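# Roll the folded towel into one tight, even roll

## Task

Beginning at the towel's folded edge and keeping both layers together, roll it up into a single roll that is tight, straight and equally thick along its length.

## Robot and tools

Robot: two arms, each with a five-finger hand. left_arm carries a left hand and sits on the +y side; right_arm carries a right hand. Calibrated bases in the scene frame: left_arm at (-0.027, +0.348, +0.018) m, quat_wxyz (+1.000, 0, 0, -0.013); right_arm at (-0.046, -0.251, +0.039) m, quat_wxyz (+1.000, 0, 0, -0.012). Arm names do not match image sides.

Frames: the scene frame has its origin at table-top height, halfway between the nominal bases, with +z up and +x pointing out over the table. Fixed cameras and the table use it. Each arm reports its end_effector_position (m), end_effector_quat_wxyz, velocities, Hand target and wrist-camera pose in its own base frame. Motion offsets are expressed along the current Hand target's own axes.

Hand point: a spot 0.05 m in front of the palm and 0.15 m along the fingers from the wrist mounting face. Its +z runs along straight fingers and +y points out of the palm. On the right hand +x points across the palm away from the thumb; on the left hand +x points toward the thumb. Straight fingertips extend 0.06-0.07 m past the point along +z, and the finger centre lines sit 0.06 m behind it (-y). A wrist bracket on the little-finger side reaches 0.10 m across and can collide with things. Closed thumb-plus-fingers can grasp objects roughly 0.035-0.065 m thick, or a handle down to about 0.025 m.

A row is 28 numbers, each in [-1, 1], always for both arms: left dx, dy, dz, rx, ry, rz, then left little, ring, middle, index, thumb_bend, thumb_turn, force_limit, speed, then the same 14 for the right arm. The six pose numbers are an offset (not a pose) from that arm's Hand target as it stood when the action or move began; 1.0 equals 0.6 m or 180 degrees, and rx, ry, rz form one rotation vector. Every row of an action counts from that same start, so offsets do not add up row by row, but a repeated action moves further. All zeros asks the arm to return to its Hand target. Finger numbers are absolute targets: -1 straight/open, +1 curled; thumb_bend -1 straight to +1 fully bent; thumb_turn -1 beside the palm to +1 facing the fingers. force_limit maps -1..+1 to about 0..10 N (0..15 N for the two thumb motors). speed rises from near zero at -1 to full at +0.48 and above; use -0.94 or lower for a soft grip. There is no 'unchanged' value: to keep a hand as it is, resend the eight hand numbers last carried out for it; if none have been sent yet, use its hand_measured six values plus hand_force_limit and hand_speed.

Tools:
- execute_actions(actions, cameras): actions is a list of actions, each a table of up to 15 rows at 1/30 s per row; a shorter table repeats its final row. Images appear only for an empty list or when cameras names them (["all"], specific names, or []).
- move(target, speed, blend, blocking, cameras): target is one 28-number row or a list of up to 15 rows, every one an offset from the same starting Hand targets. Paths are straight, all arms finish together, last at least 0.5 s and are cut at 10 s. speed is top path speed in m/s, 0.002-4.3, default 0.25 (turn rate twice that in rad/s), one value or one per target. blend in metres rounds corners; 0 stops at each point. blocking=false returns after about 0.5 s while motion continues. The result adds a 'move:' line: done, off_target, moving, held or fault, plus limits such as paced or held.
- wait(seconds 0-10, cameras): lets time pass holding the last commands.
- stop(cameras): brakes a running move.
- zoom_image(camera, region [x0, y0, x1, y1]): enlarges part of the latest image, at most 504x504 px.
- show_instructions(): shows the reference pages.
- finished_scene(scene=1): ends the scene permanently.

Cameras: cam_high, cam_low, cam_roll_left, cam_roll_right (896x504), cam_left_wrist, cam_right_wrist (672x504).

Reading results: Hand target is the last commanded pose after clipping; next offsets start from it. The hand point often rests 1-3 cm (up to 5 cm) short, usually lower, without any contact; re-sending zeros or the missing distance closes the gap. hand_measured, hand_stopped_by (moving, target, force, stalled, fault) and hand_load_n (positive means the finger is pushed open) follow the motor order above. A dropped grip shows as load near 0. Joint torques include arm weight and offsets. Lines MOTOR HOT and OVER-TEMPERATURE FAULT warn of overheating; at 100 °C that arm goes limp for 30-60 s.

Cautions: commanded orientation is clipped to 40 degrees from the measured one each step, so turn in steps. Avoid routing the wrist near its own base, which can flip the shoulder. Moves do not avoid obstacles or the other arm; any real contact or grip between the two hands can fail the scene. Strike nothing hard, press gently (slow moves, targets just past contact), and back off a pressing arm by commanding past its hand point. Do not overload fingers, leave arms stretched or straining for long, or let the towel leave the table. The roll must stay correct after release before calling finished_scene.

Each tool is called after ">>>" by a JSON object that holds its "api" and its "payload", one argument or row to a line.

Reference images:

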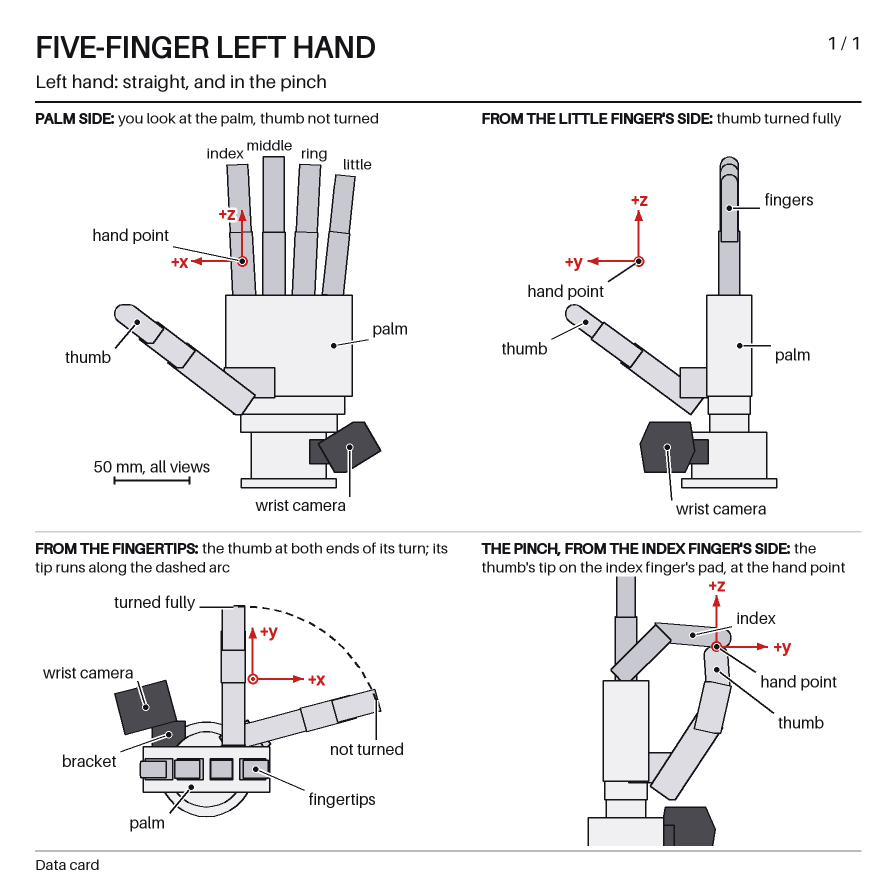

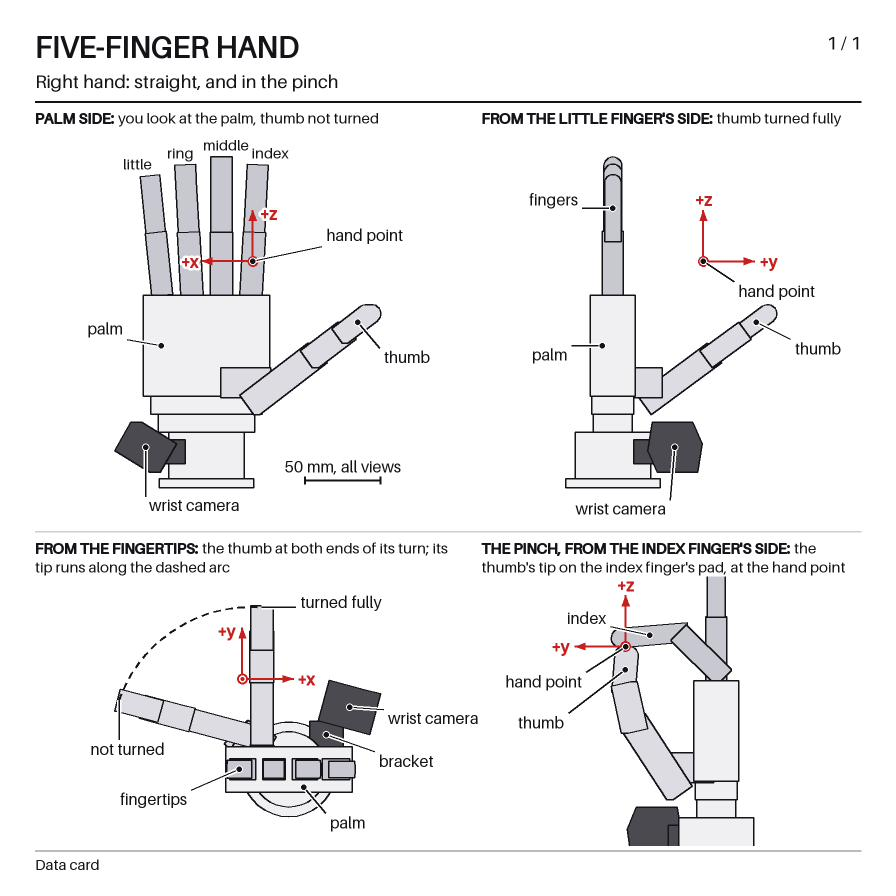

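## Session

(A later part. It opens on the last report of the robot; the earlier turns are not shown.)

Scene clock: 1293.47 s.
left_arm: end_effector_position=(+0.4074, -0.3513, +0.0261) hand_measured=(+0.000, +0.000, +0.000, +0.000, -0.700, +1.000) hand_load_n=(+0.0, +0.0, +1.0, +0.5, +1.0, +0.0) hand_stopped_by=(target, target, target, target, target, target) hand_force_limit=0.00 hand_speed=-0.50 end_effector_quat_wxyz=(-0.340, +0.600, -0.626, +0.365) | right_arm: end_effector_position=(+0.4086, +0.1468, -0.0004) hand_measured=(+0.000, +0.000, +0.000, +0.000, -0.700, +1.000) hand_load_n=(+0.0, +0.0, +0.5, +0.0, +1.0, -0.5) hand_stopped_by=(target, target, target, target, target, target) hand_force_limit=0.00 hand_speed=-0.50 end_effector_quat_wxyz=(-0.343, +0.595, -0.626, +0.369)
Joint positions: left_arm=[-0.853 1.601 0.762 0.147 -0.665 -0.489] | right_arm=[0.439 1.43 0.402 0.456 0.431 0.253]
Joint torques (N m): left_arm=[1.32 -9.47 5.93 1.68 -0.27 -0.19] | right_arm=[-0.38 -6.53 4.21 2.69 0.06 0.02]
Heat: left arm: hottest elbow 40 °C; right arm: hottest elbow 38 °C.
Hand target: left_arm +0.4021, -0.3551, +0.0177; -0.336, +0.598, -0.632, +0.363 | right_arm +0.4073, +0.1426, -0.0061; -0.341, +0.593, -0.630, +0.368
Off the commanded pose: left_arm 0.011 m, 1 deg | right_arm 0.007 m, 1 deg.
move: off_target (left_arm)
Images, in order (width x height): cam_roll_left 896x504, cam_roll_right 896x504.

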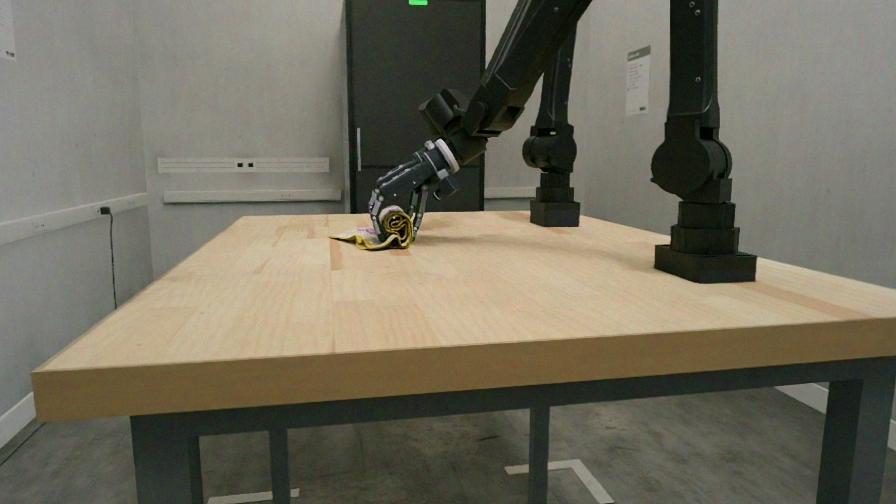

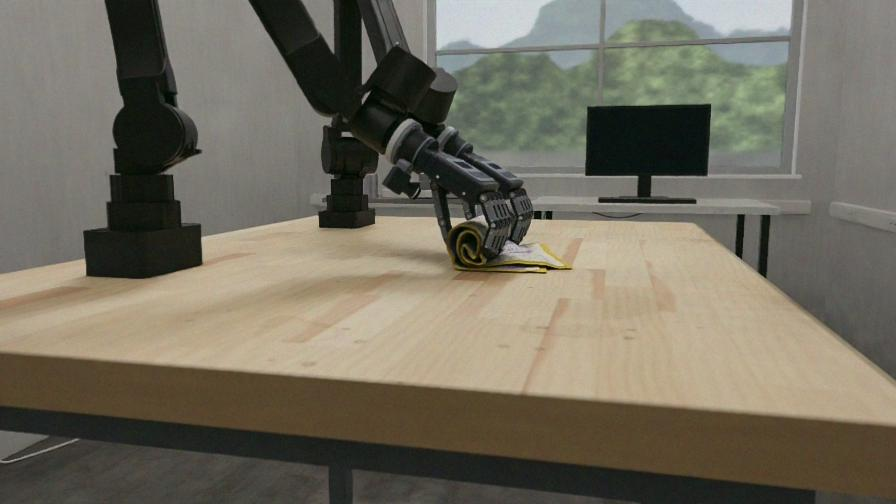

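>>> {"api": "move", "payload": {
  "target": [0, -0.0216, -0.0125, 0, 0, 0, 0.0, 0.0, 0.0, 0.0, -0.7, 1, 0, -0.5, 0, -0.0144, -0.0083, 0, 0, 0, 0.0, 0.0, 0.0, 0.0, -0.7, 1, 0, -0.5],
  "speed": 0.08,
  "cameras": ["cam_roll_left", "cam_roll_right"]
}}

>>> {"api": "zoom_image", "payload": {
  "camera": "cam_roll_left",
  "region": [340, 190, 460, 270]
}}

>>> {"api": "zoom_image", "payload": {
  "camera": "cam_roll_right",
  "region": [420, 180, 560, 285]
}}

Scene clock: 1295.50 s.
left_arm: end_effector_position=(+0.4049, -0.3487, +0.0269) hand_measured=(+0.000, +0.000, +0.000, +0.000, -0.700, +1.000) hand_load_n=(+0.0, +0.0, +0.5, +0.5, +1.0, +0.5) hand_stopped_by=(target, target, target, target, target, target) hand_force_limit=0.00 hand_speed=-0.50 end_effector_quat_wxyz=(-0.339, +0.600, -0.629, +0.360) | right_arm: end_effector_position=(+0.4081, +0.1468, +0.0048) hand_measured=(+0.000, +0.000, +0.000, +0.000, -0.700, +1.000) hand_load_n=(+0.0, +0.0, +0.0, +0.0, +0.5, +0.5) hand_stopped_by=(target, target, target, target, target, target) hand_force_limit=0.00 hand_speed=-0.50 end_effector_quat_wxyz=(-0.345, +0.594, -0.626, +0.369)
Joint positions: left_arm=[-0.853 1.592 0.762 0.123 -0.665 -0.491] | right_arm=[0.439 1.409 0.402 0.438 0.43 0.253]
Joint torques (N m): left_arm=[1.32 -11.28 6.82 0.69 -0.27 -0.17] | right_arm=[-0.5 -7.94 4.77 1.68 0.11 0.02]
Heat: left arm: hottest elbow 40 °C; right arm: hottest elbow 38 °C.
Hand target: left_arm +0.4023, -0.3550, +0.0327; -0.335, +0.598, -0.632, +0.363 | right_arm +0.4073, +0.1427, +0.0040; -0.341, +0.593, -0.630, +0.368
Off the commanded pose: left_arm 0.009 m, 1 deg | right_arm 0.004 m, 1 deg.
move: done
Images, in order (width x height): cam_roll_left 896x504, cam_roll_right 896x504.

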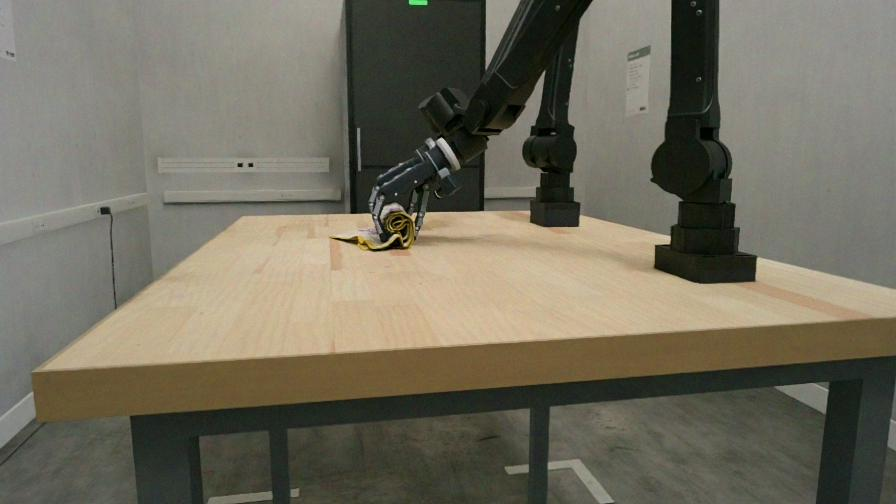

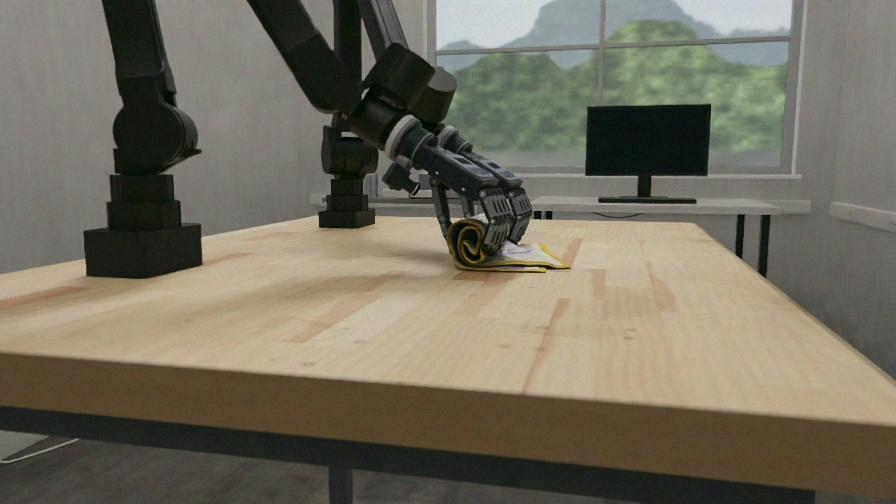

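Scaled by 4.200 from the camera's 896x504 image, which has a finer 1280x720 frame.

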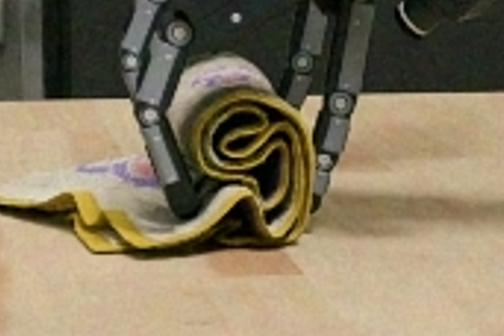

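Scaled by 3.600 from the camera's 896x504 image, which has a finer 1280x720 frame.

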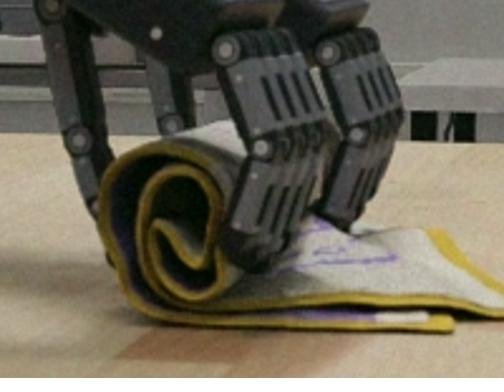

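>>> {"api": "move", "payload": {
  "target": [
    [0, -0.0173, -0.01, 0, 0, 0, 0.15, 0.15, 0.15, 0.15, -0.6, 1, 0, -0.6, 0, -0.0173, -0.01, 0, 0, 0, 0.15, 0.15, 0.15, 0.15, -0.6, 1, 0, -0.6],
    [0, -0.1, -0.058, 0, 0, 0, 0.15, 0.15, 0.15, 0.15, -0.6, 1, 0, -0.6, 0, -0.1, -0.058, 0, 0, 0, 0.15, 0.15, 0.15, 0.15, -0.6, 1, 0, -0.6]
  ],
  "speed": 0.08,
  "cameras": ["cam_high", "cam_roll_left", "cam_roll_right", "cam_left_wrist", "cam_right_wrist"]
}}

>>> {"api": "zoom_image", "payload": {
  "camera": "cam_roll_left",
  "region": [330, 170, 470, 270]
}}

>>> {"api": "zoom_image", "payload": {
  "camera": "cam_roll_right",
  "region": [420, 160, 580, 285]
}}

Scene clock: 1299.30 s.
left_arm: end_effector_position=(+0.3915, -0.3365, +0.0735) hand_measured=(+0.150, +0.150, +0.150, +0.150, -0.602, +1.000) hand_load_n=(+0.0, +0.0, +1.5, +0.5, +1.5, +0.5) hand_stopped_by=(target, target, target, target, target, target) hand_force_limit=0.00 hand_speed=-0.60 end_effector_quat_wxyz=(-0.337, +0.599, -0.642, +0.340) | right_arm: end_effector_position=(+0.3902, +0.1387, +0.0542) hand_measured=(+0.150, +0.150, +0.150, +0.150, -0.600, +1.000) hand_load_n=(+0.0, +0.5, +0.5, +0.0, +1.0, +1.0) hand_stopped_by=(target, target, target, target, target, target) hand_force_limit=0.00 hand_speed=-0.60 end_effector_quat_wxyz=(-0.329, +0.604, -0.629, +0.363)
Joint positions: left_arm=[-0.855 1.452 0.794 -0.097 -0.658 -0.492] | right_arm=[0.439 1.17 0.436 0.124 0.429 0.253]
Joint torques (N m): left_arm=[1.61 -10.52 10.67 0.81 -0.5 -0.14] | right_arm=[-0.26 -5.95 9.13 1.46 0.24 0.07]
Heat: left arm: hottest elbow 40 °C; right arm: hottest elbow 38 °C.
Hand target: left_arm +0.4031, -0.3544, +0.1020; -0.335, +0.598, -0.632, +0.363 | right_arm +0.4068, +0.1432, +0.0733; -0.341, +0.593, -0.630, +0.368
Off the commanded pose: left_arm 0.036 m, 3 deg | right_arm 0.026 m, 2 deg.
move: off_target (left_arm, right_arm)
Images, in order (width x height): cam_high 896x504, cam_roll_left 896x504, cam_roll_right 896x504, cam_left_wrist 672x504, cam_right_wrist 672x504.

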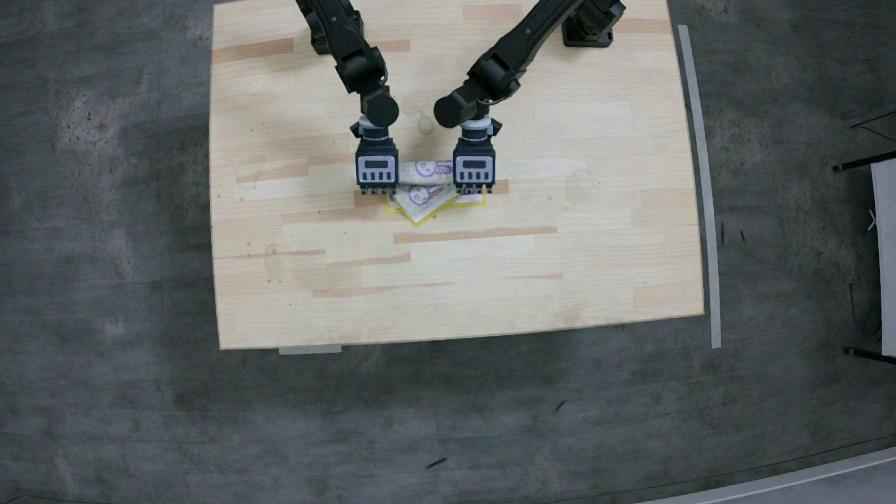

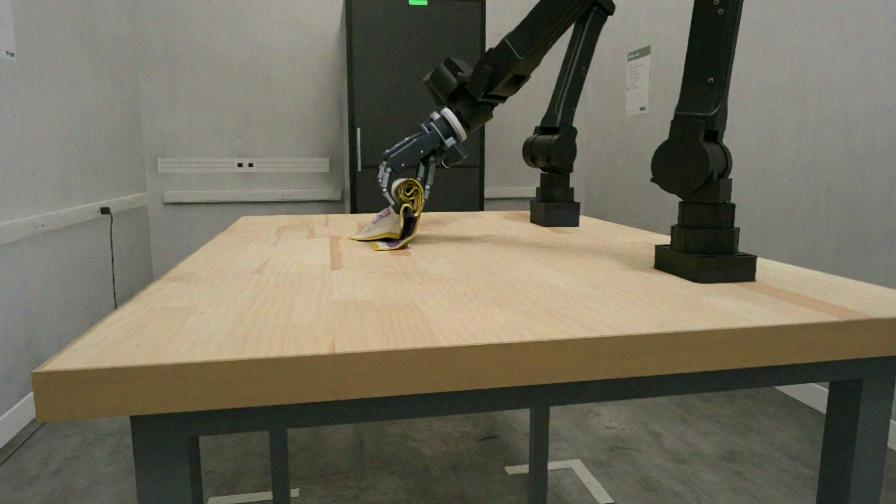

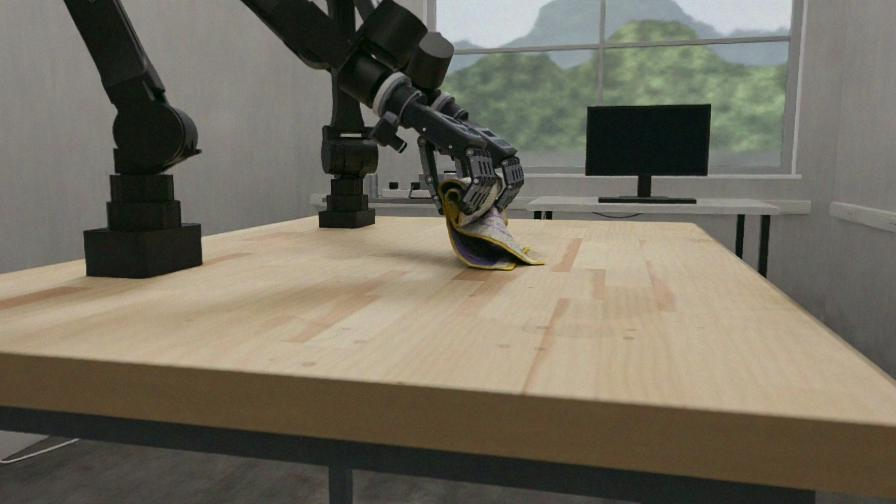

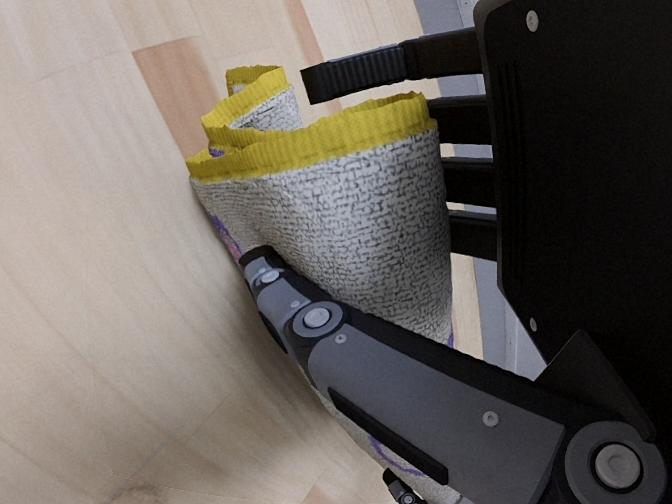

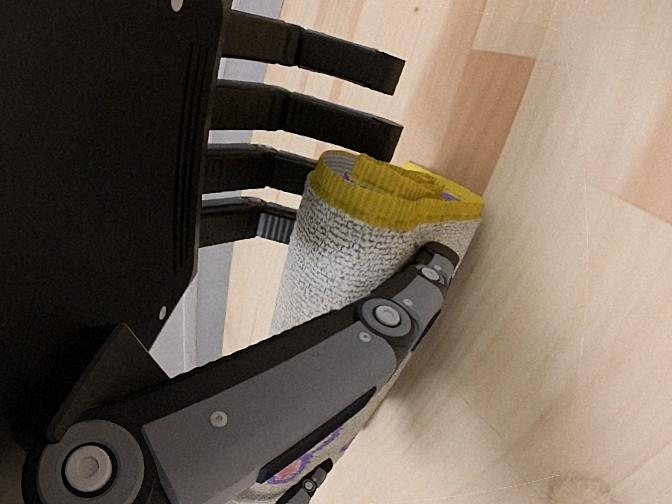

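Scaled by 3.600 from the camera's 896x504 image, which has a finer 1280x720 frame.

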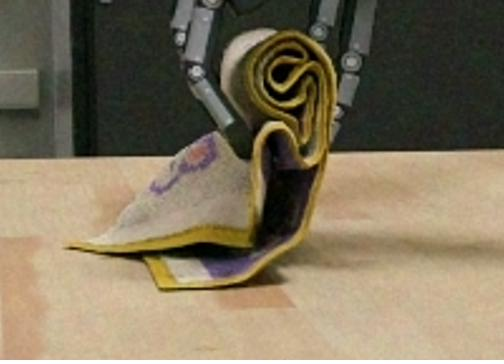

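Scaled by 3.150 from the camera's 896x504 image, which has a finer 1280x720 frame.

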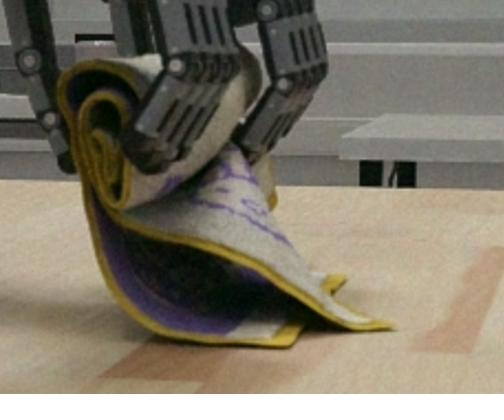

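>>> {"api": "move", "payload": {
  "target": [
    [0, -0.0144, -0.0083, 0, 0, 0, 0.2, 0.2, 0.2, 0.2, -0.52, 1, 0, -0.6, 0, -0.0144, -0.0083, 0, 0, 0, 0.2, 0.2, 0.2, 0.2, -0.52, 1, 0, -0.6],
    [0, -0.13, -0.075, 0, 0, 0, 0.2, 0.2, 0.2, 0.2, -0.52, 1, 0, -0.6, 0, -0.13, -0.075, 0, 0, 0, 0.2, 0.2, 0.2, 0.2, -0.52, 1, 0, -0.6]
  ],
  "speed": 0.12,
  "cameras": ["cam_high", "cam_low", "cam_roll_left", "cam_roll_right", "cam_left_wrist", "cam_right_wrist"]
}}

>>> {"api": "zoom_image", "payload": {
  "camera": "cam_roll_left",
  "region": [330, 120, 490, 270]
}}

>>> {"api": "zoom_image", "payload": {
  "camera": "cam_roll_right",
  "region": [400, 120, 580, 285]
}}

>>> {"api": "zoom_image", "payload": {
  "camera": "cam_low",
  "region": [480, 100, 720, 290]
}}

Scene clock: 1303.47 s.
left_arm: end_effector_position=(+0.3922, -0.3380, +0.1564) hand_measured=(+0.200, +0.200, +0.200, +0.200, -0.522, +1.000) hand_load_n=(+0.0, +0.0, +3.0, +1.0, +4.0, +0.0) hand_stopped_by=(target, target, target, target, target, target) hand_force_limit=0.00 hand_speed=-0.60 end_effector_quat_wxyz=(-0.336, +0.598, -0.645, +0.336) | right_arm: end_effector_position=(+0.3920, +0.1385, +0.1376) hand_measured=(+0.200, +0.200, +0.198, +0.200, -0.568, +1.000) hand_load_n=(+0.0, +0.0, +6.0, +0.5, +8.5, +2.0) hand_stopped_by=(target, target, force, target, force, target) hand_force_limit=0.00 hand_speed=-0.60 end_effector_quat_wxyz=(-0.325, +0.605, -0.630, +0.364)
Joint positions: left_arm=[-0.855 1.332 0.931 -0.363 -0.656 -0.491] | right_arm=[0.439 0.994 0.589 -0.212 0.433 0.253]
Joint velocities: left_arm=[within noise] | right_arm=[-0.044 0.005 -0.012 -0.002 -0.007 -0.095]
Joint torques (N m): left_arm=[1.9 -9.93 12.48 0.99 -0.51 -0.12] | right_arm=[0.21 -5.13 11.07 1.43 0.17 0.07]
Heat: left arm: hottest elbow 41 °C; right arm: hottest elbow 39 °C.
Hand target: left_arm +0.4044, -0.3536, +0.1920; -0.335, +0.597, -0.632, +0.363 | right_arm +0.4066, +0.1438, +0.1634; -0.341, +0.593, -0.630, +0.368
Off the commanded pose: left_arm 0.041 m, 3 deg | right_arm 0.030 m, 2 deg.
move: off_target (left_arm, right_arm)

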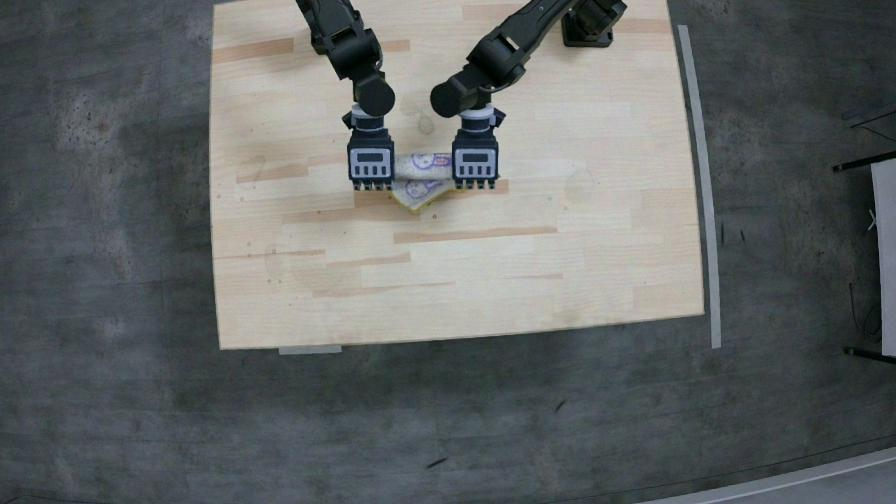

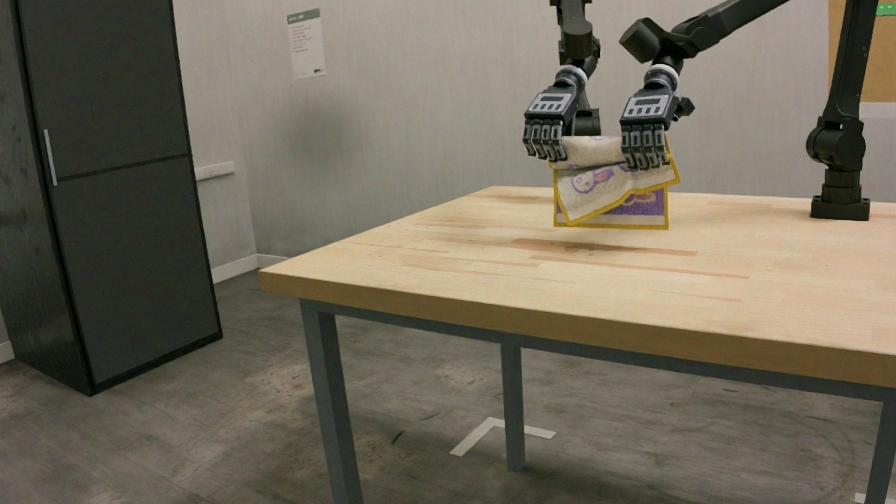

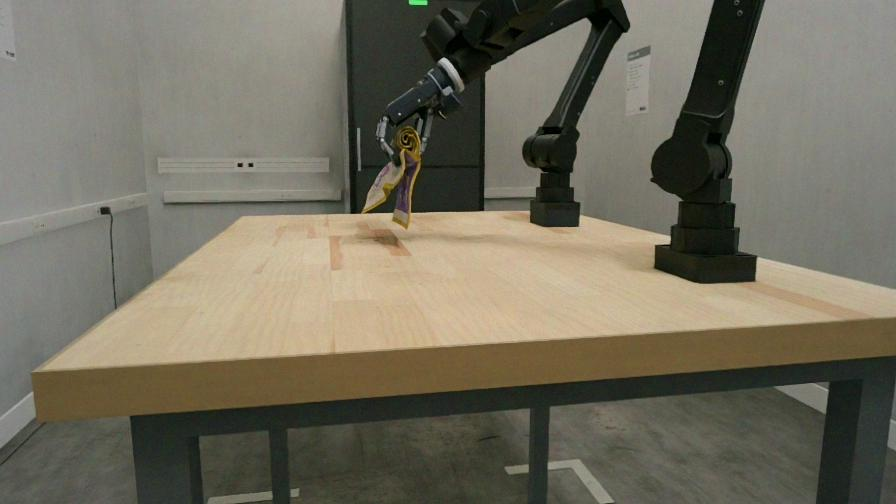

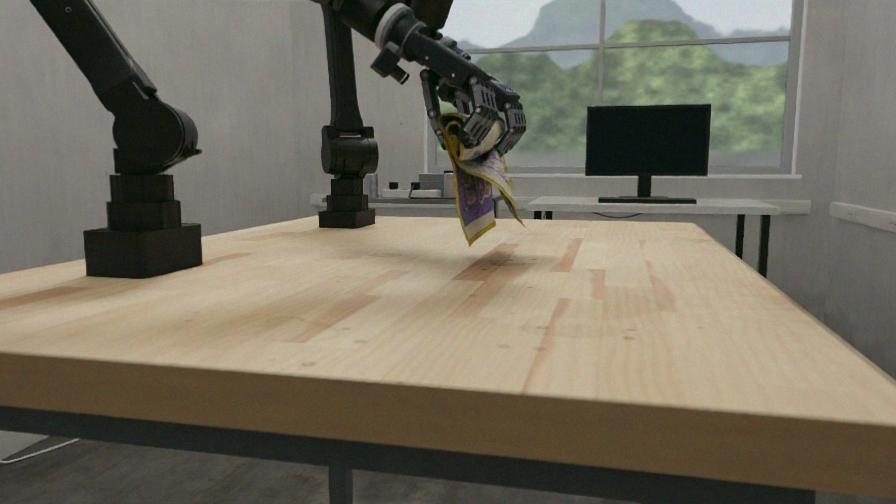

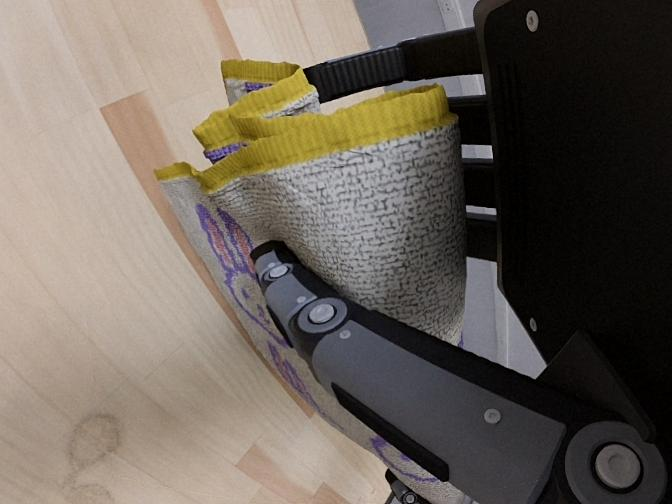

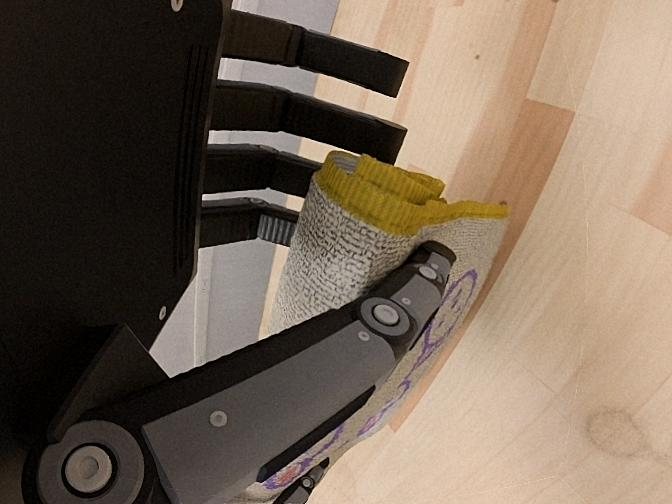

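Scaled by 3.150 from the camera's 896x504 image, which has a finer 1280x720 frame.

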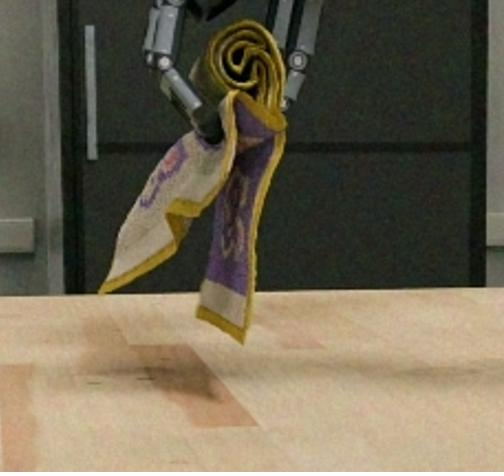

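Scaled by 2.800 from the camera's 896x504 image, which has a finer 1280x720 frame.

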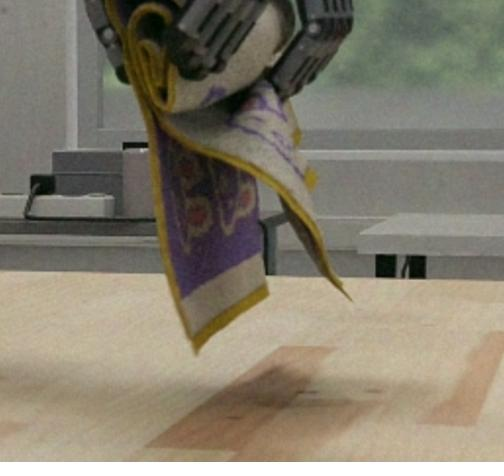

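Scaled by 2.100 from the camera's 896x504 image, which has a finer 1280x720 frame.

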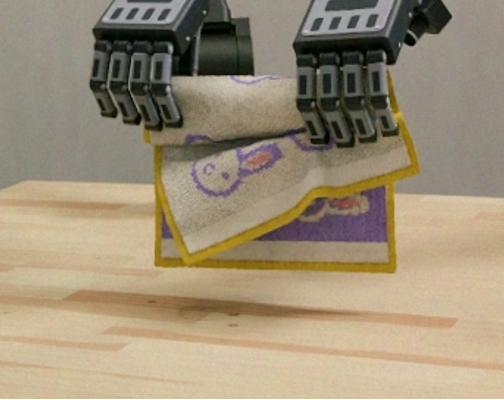

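>>> {"api": "move", "payload": {
  "target": [
    [-0.1129, -0.062, 0.1074, 0, -0.0241, -0.0139, 0.2, 0.2, 0.2, 0.2, -0.52, 1, 0, -0.6, -0.1129, -0.062, 0.1074, 0, -0.0241, -0.0139, 0.2, 0.2, 0.2, 0.2, -0.52, 1, 0, -0.6],
    [-0.1071, 0.0434, 0.0915, 0, -0.0241, -0.0139, 0.2, 0.2, 0.2, 0.2, -0.52, 1, 0, -0.6, -0.1071, 0.0434, 0.0915, 0, -0.0241, -0.0139, 0.2, 0.2, 0.2, 0.2, -0.52, 1, 0, -0.6],
    [-0.1013, 0.1632, 0.084, 0, -0.0241, -0.0139, 0.2, 0.2, 0.2, 0.2, -0.52, 1, 0, -0.6, -0.1013, 0.1632, 0.084, 0, -0.0241, -0.0139, 0.2, 0.2, 0.2, 0.2, -0.52, 1, 0, -0.6],
    [-0.0927, 0.2851, 0.0395, 0, -0.0241, -0.0139, 0.2, 0.2, 0.2, 0.2, -0.52, 1, 0, -0.6, -0.0927, 0.2851, 0.0395, 0, -0.0241, -0.0139, 0.2, 0.2, 0.2, 0.2, -0.52, 1, 0, -0.6]
  ],
  "speed": 0.12,
  "blend": 0.01,
  "cameras": ["cam_high", "cam_low", "cam_roll_left", "cam_roll_right"]
}}

>>> {"api": "zoom_image", "payload": {
  "camera": "cam_high",
  "region": [360, 120, 560, 250]
}}

>>> {"api": "zoom_image", "payload": {
  "camera": "cam_roll_left",
  "region": [320, 170, 480, 270]
}}

>>> {"api": "zoom_image", "payload": {
  "camera": "cam_roll_right",
  "region": [400, 160, 600, 285]
}}

Scene clock: 1313.10 s.
left_arm: end_effector_position=(+0.3414, -0.2868, +0.0334) hand_measured=(+0.200, +0.200, +0.200, +0.200, -0.522, +1.000) hand_load_n=(+0.0, +0.0, +2.0, +0.5, +2.5, -0.5) hand_stopped_by=(target, target, target, target, target, target) hand_force_limit=0.00 hand_speed=-0.60 end_effector_quat_wxyz=(-0.357, +0.623, -0.610, +0.337) | right_arm: end_effector_position=(+0.3502, +0.1979, +0.0072) hand_measured=(+0.200, +0.200, +0.198, +0.200, -0.568, +1.000) hand_load_n=(+0.0, +0.0, +6.0, +0.5, +8.5, +0.5) hand_stopped_by=(target, target, force, target, force, target) hand_force_limit=0.00 hand_speed=-0.60 end_effector_quat_wxyz=(-0.352, +0.621, -0.601, +0.359)
Joint positions: left_arm=[-0.905 1.383 0.576 0.005 -0.765 -0.603] | right_arm=[0.672 1.319 0.352 0.34 0.568 0.345]
Joint torques (N m): left_arm=[1.26 -6.65 6.26 2.24 -0.52 -0.27] | right_arm=[1.14 -5.3 4.46 2.61 0.16 0.21]
Heat: left arm: hottest elbow 42 °C; right arm: hottest elbow 41 °C.
Hand target: left_arm +0.3406, -0.2955, +0.0324; -0.351, +0.624, -0.605, +0.347 | right_arm +0.3461, +0.2024, +0.0028; -0.357, +0.620, -0.603, +0.353
Off the commanded pose: left_arm 0.009 m, 1 deg | right_arm 0.008 m, 1 deg.
move: done
Images, in order (width x height): cam_high 896x504, cam_low 896x504, cam_roll_left 896x504, cam_roll_right 896x504.

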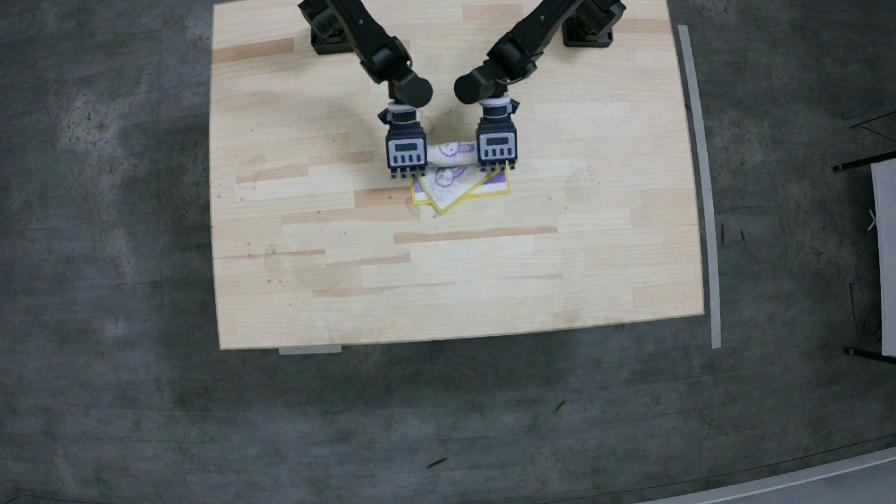

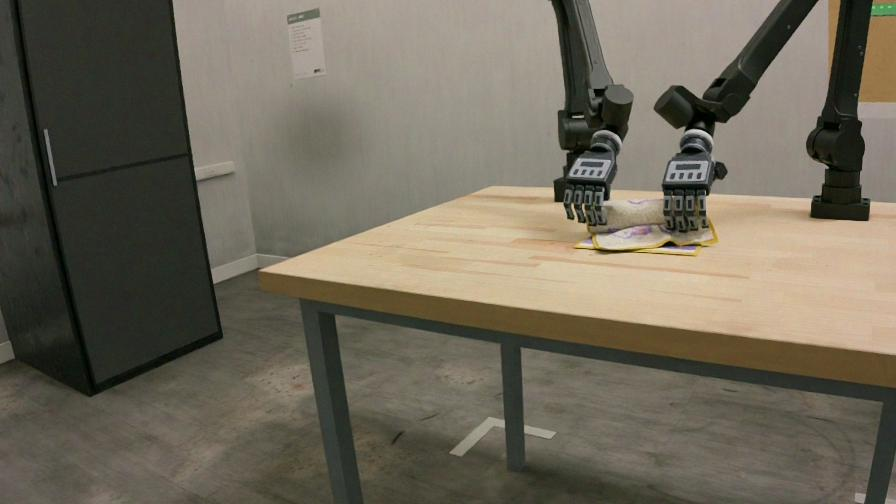

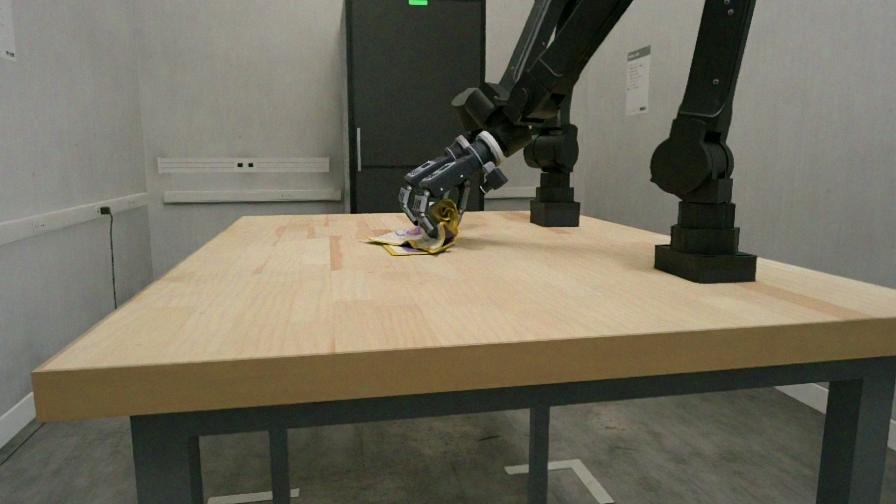

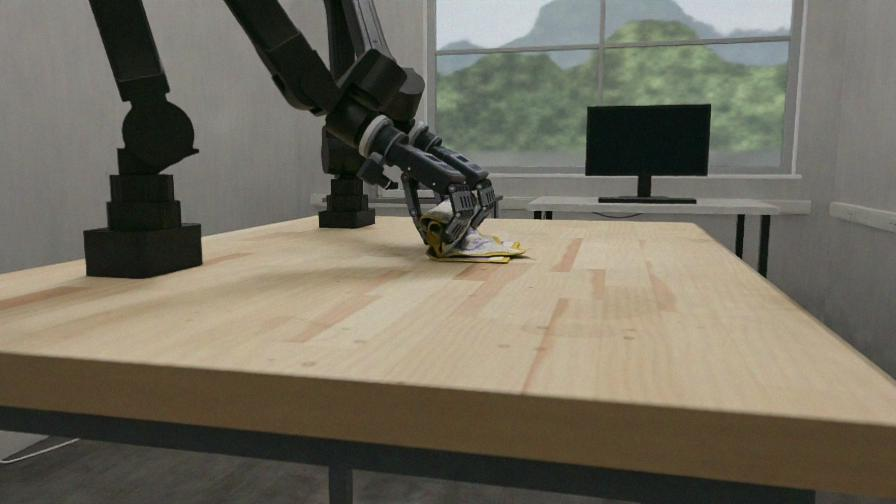

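Scaled by 2.520 from the camera's 896x504 image, which has a finer 1280x720 frame.

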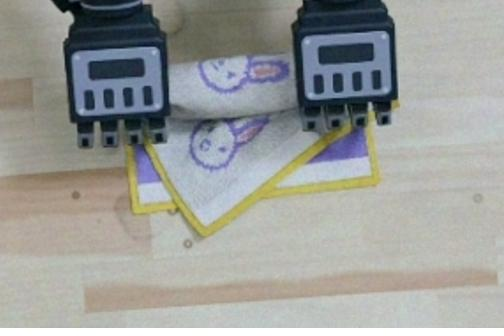

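Scaled by 3.150 from the camera's 896x504 image, which has a finer 1280x720 frame.

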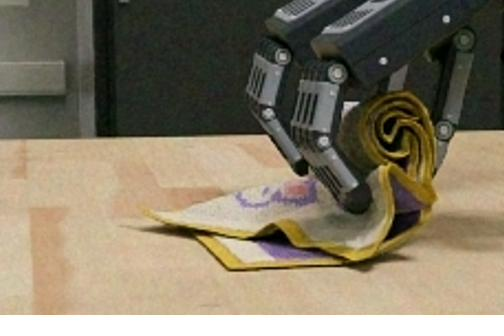

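Scaled by 2.520 from the camera's 896x504 image, which has a finer 1280x720 frame.

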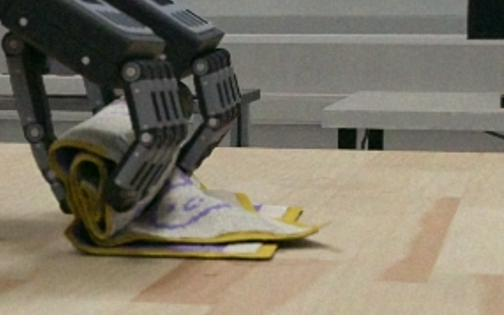

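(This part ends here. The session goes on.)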